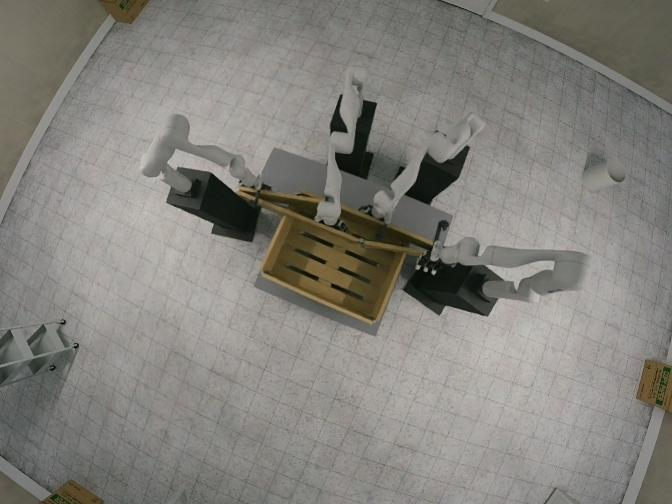

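Request:
move --arm2 '{"joints": {"joint1_rad": -0.20655, "joint2_rad": 1.28933, "joint4_rad": 0.6947, "joint6_rad": 1.15756, "joint7_rad": 2.80165}, "min_time_s": 4}' --cameras '["arm1_cam_wrist", "arm2_cam_wrist"]'

Scene clock: 2599.80 s.
Joint torques (N m): arm1=[-0.82 -29.87 0.21 -10.36 -0.32 -1.17 -0.66] | arm2=[-0.68 -26.6 0.74 -6.35 -0.13 0.06 -0.45] | arm3=[0.78 -19.83 0.79 -2.77 0.06 -0.04 -0.21] | arm4=[0.92 -14.6 0.06 -5.43 0.68 0.27 -0.06]
Flange force (N): arm1=[-1.0 -3.3 5.7] | arm2=[-1.7 -11.1 0.0] | arm3=[2.5 -1.8 3.1] | arm4=[0.3 -2.0 -0.1]
move: arm2 done
Joint velocities: within noise
arm1, arm3, arm4: as last shown
arm1.index_mcp_current_ma: -22
arm2.joint_positions: joint1_rad=-0.207 joint2_rad=+1.289 joint3_rad=+0.000 joint4_rad=+0.695 joint5_rad=+0.000 joint6_rad=+1.158 joint7_rad=+2.802 hand_index_mcp=+0.749 hand_index_abd=-0.613 hand_index_pip=+0.577 hand_index_dip=+0.696 hand_middle_mcp=+0.750 hand_middle_abd=-0.620 hand_middle_pip=+0.578 hand_middle_dip=+0.698 hand_ring_mcp=+0.750 hand_ring_abd=-0.640 hand_ring_pip=+0.578 hand_ring_dip=+0.699 hand_thumb_cmc=+0.937 hand_thumb_axl=+0.677 hand_thumb_mcp=-0.544 hand_thumb_ipl=+0.168 hand_current_limit=+0.750 hand_speed=-0.850
arm2.joint_status: all done
arm2.hand_state: goal,goal,goal,goal,goal,goal,goal,goal,goal,goal,goal,goal,goal,goal,goal,goal
arm2.index_mcp_current_ma: -10
arm2.index_abd_current_ma: 12
arm2.index_pip_current_ma: 1
arm2.index_dip_current_ma: 0
arm2.middle_mcp_current_ma: -9
arm2.middle_abd_current_ma: 0
arm2.middle_pip_current_ma: 3
arm2.middle_dip_current_ma: 4
arm2.ring_mcp_current_ma: -9
arm2.ring_abd_current_ma: 0
arm2.ring_pip_current_ma: 4
arm2.ring_dip_current_ma: 5
arm2.thumb_cmc_current_ma: -32
arm2.thumb_axl_current_ma: -2
arm2.thumb_mcp_current_ma: 62
arm2.thumb_ipl_current_ma: 0
arm2.hand_goal_index_mcp: 0.754
arm2.hand_goal_index_abd: -0.620
arm2.hand_goal_index_pip: 0.576
arm2.hand_goal_index_dip: 0.696
arm2.hand_goal_middle_mcp: 0.754
arm2.hand_goal_middle_abd: -0.620
arm2.hand_goal_middle_pip: 0.576
arm2.hand_goal_middle_dip: 0.696
arm2.hand_goal_ring_mcp: 0.754
arm2.hand_goal_ring_abd: -0.640
arm2.hand_goal_ring_pip: 0.576
arm2.hand_goal_ring_dip: 0.696
arm2.hand_goal_thumb_cmc: 0.950
arm2.hand_goal_thumb_axl: 0.678
arm2.hand_goal_thumb_mcp: -0.562
arm2.hand_goal_thumb_ipl: 0.168
arm2.hand: x=+0.0000 y=-0.2970 z=+0.7447 quat_wxyz=(+0.000, -1.000, +0.013, +0.000) (m; scene frame)
pictures: arm1_cam_wrist, arm2_cam_wrist

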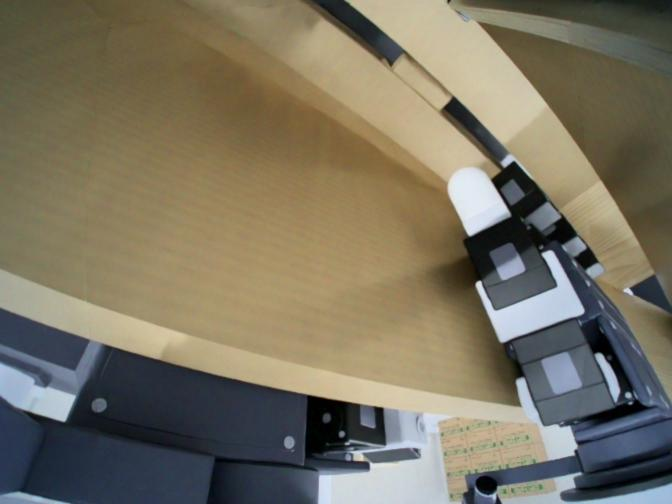

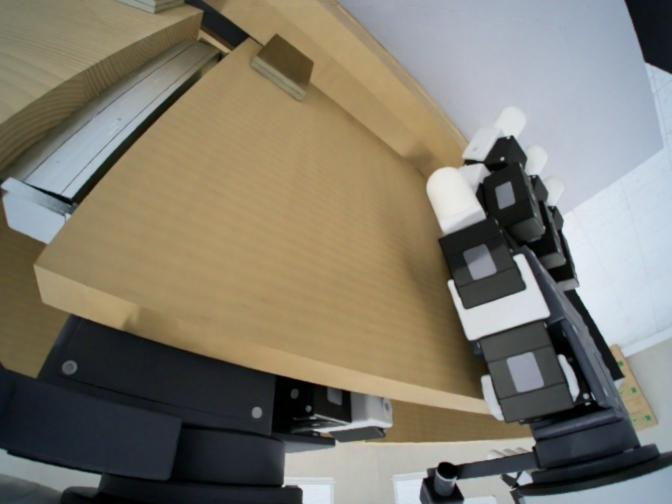

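Request:
move --arm3 '{"joints": {"joint1_rad": -0.13328, "joint2_rad": 0.87871, "joint4_rad": 1.8966, "joint6_rad": 0.36628, "joint7_rad": -1.61697}, "min_time_s": 5}' --cameras '["arm1_cam_wrist", "arm2_cam_wrist", "arm3_cam_wrist", "arm4_cam_wrist", "cam_high"]'

Scene clock: 2619.57 s.
Joint torques (N m): arm1=[-5.68 -26.39 -2.88 -12.65 -1.9 -4.09 -1.32] | arm2=[-7.04 -19.82 -3.84 2.62 -3.42 6.36 -2.09] | arm3=[10.63 -16.55 10.68 3.56 0.79 2.63 -1.23] | arm4=[0.96 -14.66 0.04 -5.53 0.57 0.29 -0.1]
Flange force (N): arm1=[-3.7 -17.5 -3.9] | arm2=[3.1 -34.1 -0.5] | arm3=[13.4 -21.6 3.3] | arm4=[0.1 -2.0 0.2]
move: arm3 done
Joint velocities: within noise
arm1, arm2, arm4: as last shown
arm1.hand: x=-0.1149 y=-0.2004 z=+0.7491 quat_wxyz=(+0.000, +0.013, +1.000, -0.001) (m; scene frame)
arm2.joint_positions: joint1_rad=-0.207 joint2_rad=+1.289 joint3_rad=+0.000 joint4_rad=+0.695 joint5_rad=+0.000 joint6_rad=+1.158 joint7_rad=+2.802 hand_index_mcp=+0.750 hand_index_abd=-0.613 hand_index_pip=+0.577 hand_index_dip=+0.696 hand_middle_mcp=+0.750 hand_middle_abd=-0.620 hand_middle_pip=+0.578 hand_middle_dip=+0.698 hand_ring_mcp=+0.793 hand_ring_abd=-0.639 hand_ring_pip=+0.589 hand_ring_dip=+0.699 hand_thumb_cmc=+0.937 hand_thumb_axl=+0.677 hand_thumb_mcp=-0.544 hand_thumb_ipl=+0.168 hand_current_limit=+0.750 hand_speed=-0.850
arm2.hand_state: goal,goal,goal,goal,goal,goal,goal,goal,blocked,goal,goal,goal,goal,goal,goal,goal
arm2.index_mcp_current_ma: -8
arm2.middle_mcp_current_ma: -7
arm2.ring_mcp_current_ma: 130
arm2.ring_abd_current_ma: 2
arm2.ring_pip_current_ma: 32
arm2.hand: x=+0.0001 y=-0.2970 z=+0.7447 quat_wxyz=(+0.000, -1.000, +0.013, +0.000) (m; scene frame)
arm3.joint_positions: joint1_rad=-0.133 joint2_rad=+0.879 joint3_rad=+0.000 joint4_rad=+1.897 joint5_rad=+0.000 joint6_rad=+0.366 joint7_rad=-1.617 hand_index_mcp=+0.960 hand_index_abd=+0.000 hand_index_pip=+0.945 hand_index_dip=+0.946 hand_middle_mcp=+0.962 hand_middle_abd=+0.000 hand_middle_pip=+0.943 hand_middle_dip=+0.947 hand_ring_mcp=+0.960 hand_ring_abd=+0.000 hand_ring_pip=+0.943 hand_ring_dip=+0.947 hand_thumb_cmc=+0.942 hand_thumb_axl=+0.679 hand_thumb_mcp=-0.542 hand_thumb_ipl=+0.168 hand_current_limit=+0.750 hand_speed=-0.850
arm3.joint_status: all done
arm3.hand_state: goal,goal,goal,goal,goal,goal,goal,goal,goal,goal,goal,goal,goal,goal,blocked,goal
arm3.index_mcp_current_ma: -4
arm3.index_abd_current_ma: 0
arm3.index_pip_current_ma: -1
arm3.index_dip_current_ma: -1
arm3.middle_mcp_current_ma: -3
arm3.middle_abd_current_ma: 0
arm3.middle_pip_current_ma: -2
arm3.middle_dip_current_ma: -1
arm3.ring_mcp_current_ma: -5
arm3.ring_abd_current_ma: 0
arm3.ring_pip_current_ma: -2
arm3.ring_dip_current_ma: -1
arm3.thumb_cmc_current_ma: -3
arm3.thumb_axl_current_ma: 0
arm3.thumb_mcp_current_ma: 21
arm3.thumb_ipl_current_ma: 0
arm3.hand_goal_index_mcp: 0.970
arm3.hand_goal_index_abd: 0.000
arm3.hand_goal_index_pip: 0.950
arm3.hand_goal_index_dip: 0.950
arm3.hand_goal_middle_mcp: 0.970
arm3.hand_goal_middle_abd: 0.000
arm3.hand_goal_middle_pip: 0.950
arm3.hand_goal_middle_dip: 0.950
arm3.hand_goal_ring_mcp: 0.970
arm3.hand_goal_ring_abd: 0.000
arm3.hand_goal_ring_pip: 0.950
arm3.hand_goal_ring_dip: 0.950
arm3.hand_goal_thumb_cmc: 0.950
arm3.hand_goal_thumb_axl: 0.678
arm3.hand_goal_thumb_mcp: -0.562
arm3.hand_goal_thumb_ipl: 0.168
arm3.hand: x=+0.5751 y=-0.0703 z=+0.7457 quat_wxyz=(-0.006, +0.125, -0.992, -0.001) (m; scene frame)
pictures: arm1_cam_wrist, arm2_cam_wrist, arm3_cam_wrist, arm4_cam_wrist, cam_high

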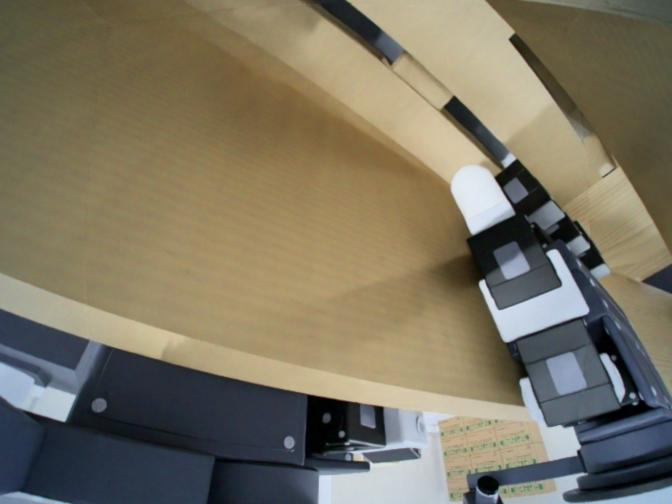

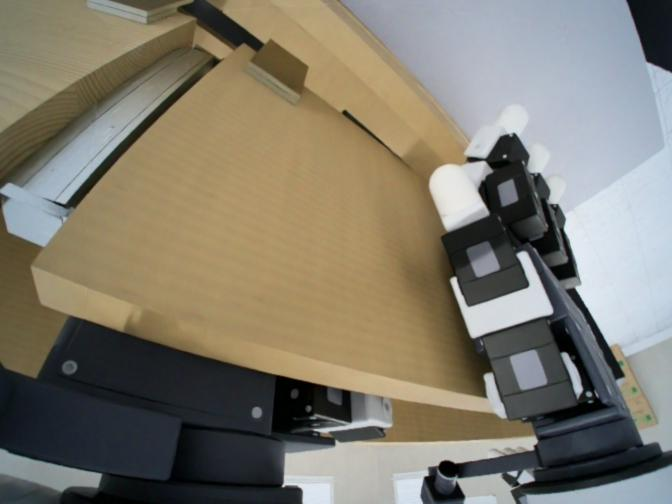

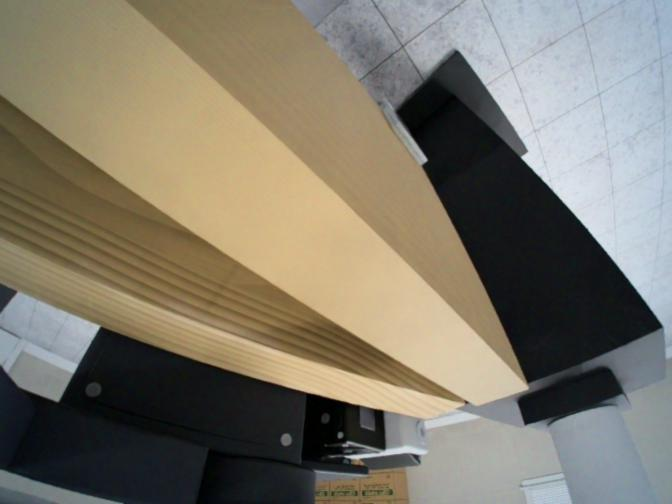

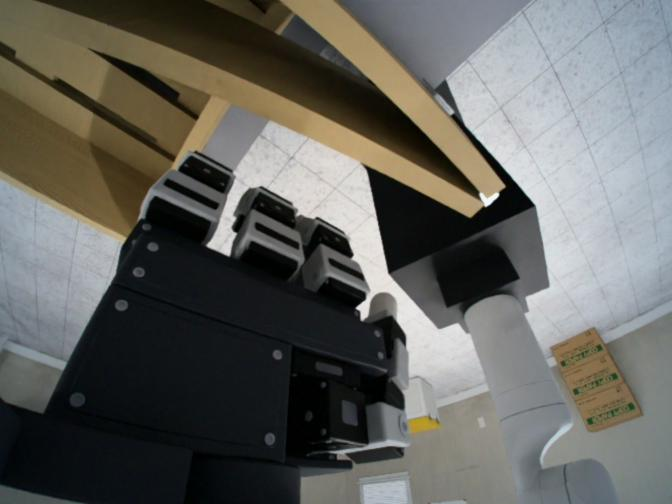

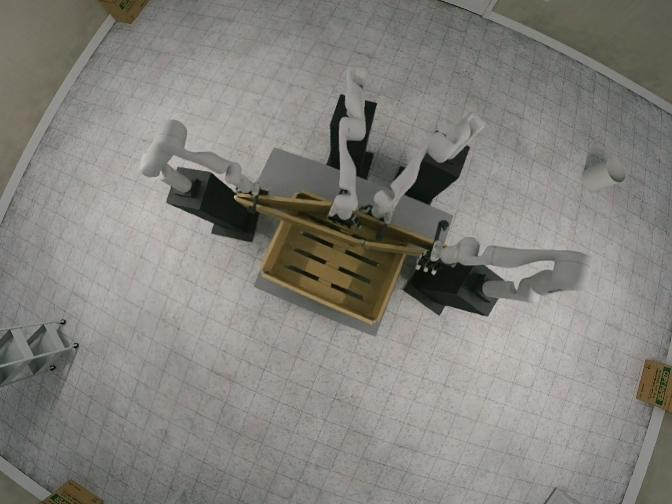

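Request:
move --arm4 '{"joints": {"joint1_rad": -0.21806, "joint2_rad": 0.89803, "joint4_rad": 0.84641, "joint6_rad": 1.39715, "joint7_rad": 1.8384}, "min_time_s": 4}'

Request:
move --arm4 '{"joints": {"hand_index_mcp": 0.7534, "hand_index_pip": 0.5766, "hand_index_dip": 0.6957, "hand_middle_mcp": 0.7534, "hand_middle_pip": 0.5766, "hand_middle_dip": 0.6957, "hand_ring_mcp": 0.7534, "hand_ring_pip": 0.5766, "hand_ring_dip": 0.6957}}' --cameras '["arm4_cam_wrist", "cam_high"]'

Scene clock: 2684.07 s.
Joint torques (N m): arm1=[-5.66 -26.34 -2.9 -12.67 -1.91 -4.09 -1.35] | arm2=[-7.07 -19.79 -3.81 2.58 -3.42 6.39 -2.09] | arm3=[10.59 -16.54 10.73 3.56 0.81 2.64 -1.31] | arm4=[0.91 -23.18 0.18 -8 0.62 0.31 -0.07]
Flange force (N): arm1=[-3.6 -17.8 -4.0] | arm2=[3.3 -33.7 -0.5] | arm3=[13.4 -21.3 3.3] | arm4=[-1.0 1.1 0.6]
move: arm4 done
Joint velocities: within noise
arm1, arm2, arm3: as last shown
arm1.hand: x=-0.1150 y=-0.2004 z=+0.7491 quat_wxyz=(+0.000, +0.013, +1.000, -0.001) (m; scene frame)
arm2.hand: x=+0.0000 y=-0.2970 z=+0.7447 quat_wxyz=(+0.000, -1.000, +0.013, +0.000) (m; scene frame)
arm4.joint_positions: joint1_rad=-0.218 joint2_rad=+0.898 joint3_rad=+0.000 joint4_rad=+0.846 joint5_rad=+0.000 joint6_rad=+1.397 joint7_rad=+1.838 hand_index_mcp=+0.960 hand_index_abd=+0.000 hand_index_pip=+0.943 hand_index_dip=+0.947 hand_middle_mcp=+0.960 hand_middle_abd=+0.000 hand_middle_pip=+0.943 hand_middle_dip=+0.947 hand_ring_mcp=+0.960 hand_ring_abd=+0.000 hand_ring_pip=+0.944 hand_ring_dip=+0.947 hand_thumb_cmc=+0.944 hand_thumb_axl=+0.678 hand_thumb_mcp=-0.541 hand_thumb_ipl=+0.168 hand_current_limit=+0.750 hand_speed=-0.850
arm4.joint_status: all done
arm4.hand_state: goal,goal,goal,goal,goal,goal,goal,goal,goal,goal,goal,goal,goal,goal,blocked,goal
arm4.index_mcp_current_ma: -4
arm4.index_abd_current_ma: 0
arm4.index_pip_current_ma: -2
arm4.index_dip_current_ma: -1
arm4.middle_mcp_current_ma: -4
arm4.middle_abd_current_ma: 0
arm4.middle_pip_current_ma: -2
arm4.middle_dip_current_ma: -1
arm4.ring_mcp_current_ma: -5
arm4.ring_abd_current_ma: 0
arm4.ring_pip_current_ma: -2
arm4.ring_dip_current_ma: -1
arm4.thumb_cmc_current_ma: -2
arm4.thumb_axl_current_ma: 0
arm4.thumb_mcp_current_ma: 22
arm4.thumb_ipl_current_ma: 0
arm4.hand_goal_index_mcp: 0.970
arm4.hand_goal_index_abd: 0.000
arm4.hand_goal_index_pip: 0.950
arm4.hand_goal_index_dip: 0.950
arm4.hand_goal_middle_mcp: 0.970
arm4.hand_goal_middle_abd: 0.000
arm4.hand_goal_middle_pip: 0.950
arm4.hand_goal_middle_dip: 0.950
arm4.hand_goal_ring_mcp: 0.970
arm4.hand_goal_ring_abd: 0.000
arm4.hand_goal_ring_pip: 0.950
arm4.hand_goal_ring_dip: 0.950
arm4.hand_goal_thumb_cmc: 0.950
arm4.hand_goal_thumb_axl: 0.678
arm4.hand_goal_thumb_mcp: -0.562
arm4.hand_goal_thumb_ipl: 0.168
arm4.hand: x=-0.2616 y=-0.0941 z=+0.9992 quat_wxyz=(+0.004, -0.125, +0.992, +0.000) (m; scene frame)
pictures: none

Scene clock: 2685.23 s.
Joint torques (N m): arm1=[-5.7 -26.3 -2.95 -12.71 -1.92 -4.1 -1.32] | arm2=[-7.04 -19.79 -3.82 2.56 -3.42 6.37 -2.07] | arm3=[10.63 -16.57 10.7 3.57 0.8 2.59 -1.27] | arm4=[0.91 -23.13 0.13 -7.96 0.6 0.26 -0.07]
Flange force (N): arm1=[-3.5 -18.0 -4.1] | arm2=[3.3 -33.5 -0.5] | arm3=[13.6 -21.5 3.3] | arm4=[-1.3 1.0 0.4]
move: arm4 done
Joint velocities: within noise
arm1, arm2, arm3: as last shown
arm4.joint_positions: joint1_rad=-0.218 joint2_rad=+0.898 joint3_rad=+0.000 joint4_rad=+0.846 joint5_rad=+0.000 joint6_rad=+1.397 joint7_rad=+1.838 hand_index_mcp=+0.755 hand_index_abd=+0.000 hand_index_pip=+0.579 hand_index_dip=+0.699 hand_middle_mcp=+0.755 hand_middle_abd=+0.000 hand_middle_pip=+0.579 hand_middle_dip=+0.699 hand_ring_mcp=+0.755 hand_ring_abd=+0.000 hand_ring_pip=+0.578 hand_ring_dip=+0.699 hand_thumb_cmc=+0.944 hand_thumb_axl=+0.678 hand_thumb_mcp=-0.541 hand_thumb_ipl=+0.168 hand_current_limit=+0.750 hand_speed=-0.850
arm4.joint_status: all done
arm4.hand_state: goal,goal,goal,goal,goal,goal,goal,goal,goal,goal,goal,goal,goal,goal,blocked,goal
arm4.index_mcp_current_ma: 0
arm4.index_abd_current_ma: 0
arm4.index_pip_current_ma: 0
arm4.index_dip_current_ma: 0
arm4.middle_mcp_current_ma: 0
arm4.middle_abd_current_ma: 0
arm4.middle_pip_current_ma: 0
arm4.middle_dip_current_ma: 0
arm4.ring_mcp_current_ma: 0
arm4.ring_abd_current_ma: 0
arm4.ring_pip_current_ma: 0
arm4.ring_dip_current_ma: 0
arm4.thumb_cmc_current_ma: -2
arm4.thumb_axl_current_ma: 0
arm4.thumb_mcp_current_ma: 22
arm4.thumb_ipl_current_ma: 0
arm4.hand_goal_index_mcp: 0.754
arm4.hand_goal_index_abd: 0.000
arm4.hand_goal_index_pip: 0.576
arm4.hand_goal_index_dip: 0.696
arm4.hand_goal_middle_mcp: 0.754
arm4.hand_goal_middle_abd: 0.000
arm4.hand_goal_middle_pip: 0.576
arm4.hand_goal_middle_dip: 0.696
arm4.hand_goal_ring_mcp: 0.754
arm4.hand_goal_ring_abd: 0.000
arm4.hand_goal_ring_pip: 0.576
arm4.hand_goal_ring_dip: 0.696
arm4.hand_goal_thumb_cmc: 0.950
arm4.hand_goal_thumb_axl: 0.678
arm4.hand_goal_thumb_mcp: -0.562
arm4.hand_goal_thumb_ipl: 0.168
arm4.hand: x=-0.2616 y=-0.0941 z=+0.9992 quat_wxyz=(+0.004, -0.125, +0.992, +0.000) (m; scene frame)
pictures: arm4_cam_wrist, cam_high

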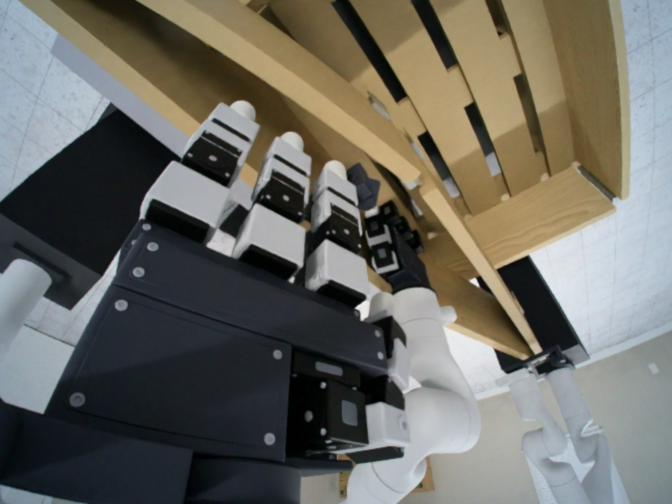

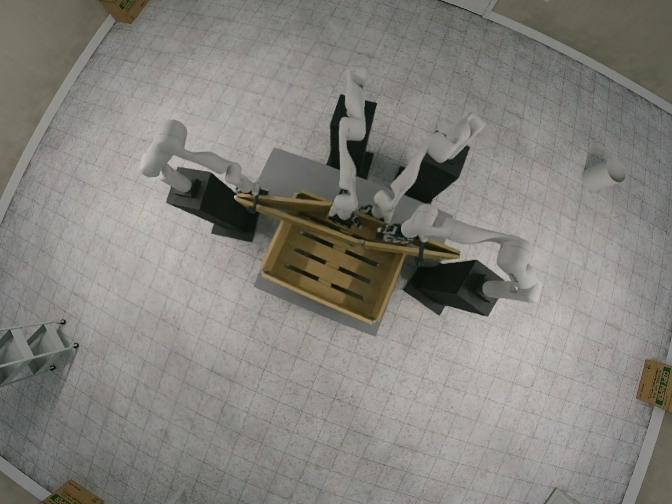

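Request:
zoom_image --camera "arm4_cam_wrist" --region '[20, 0, 480, 260]'

Scaled by 1.096 from the camera's 672x504 image, which has a finer 960x720 frame.

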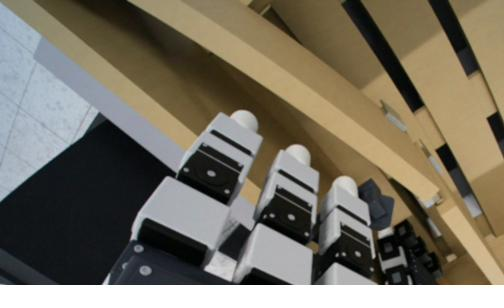

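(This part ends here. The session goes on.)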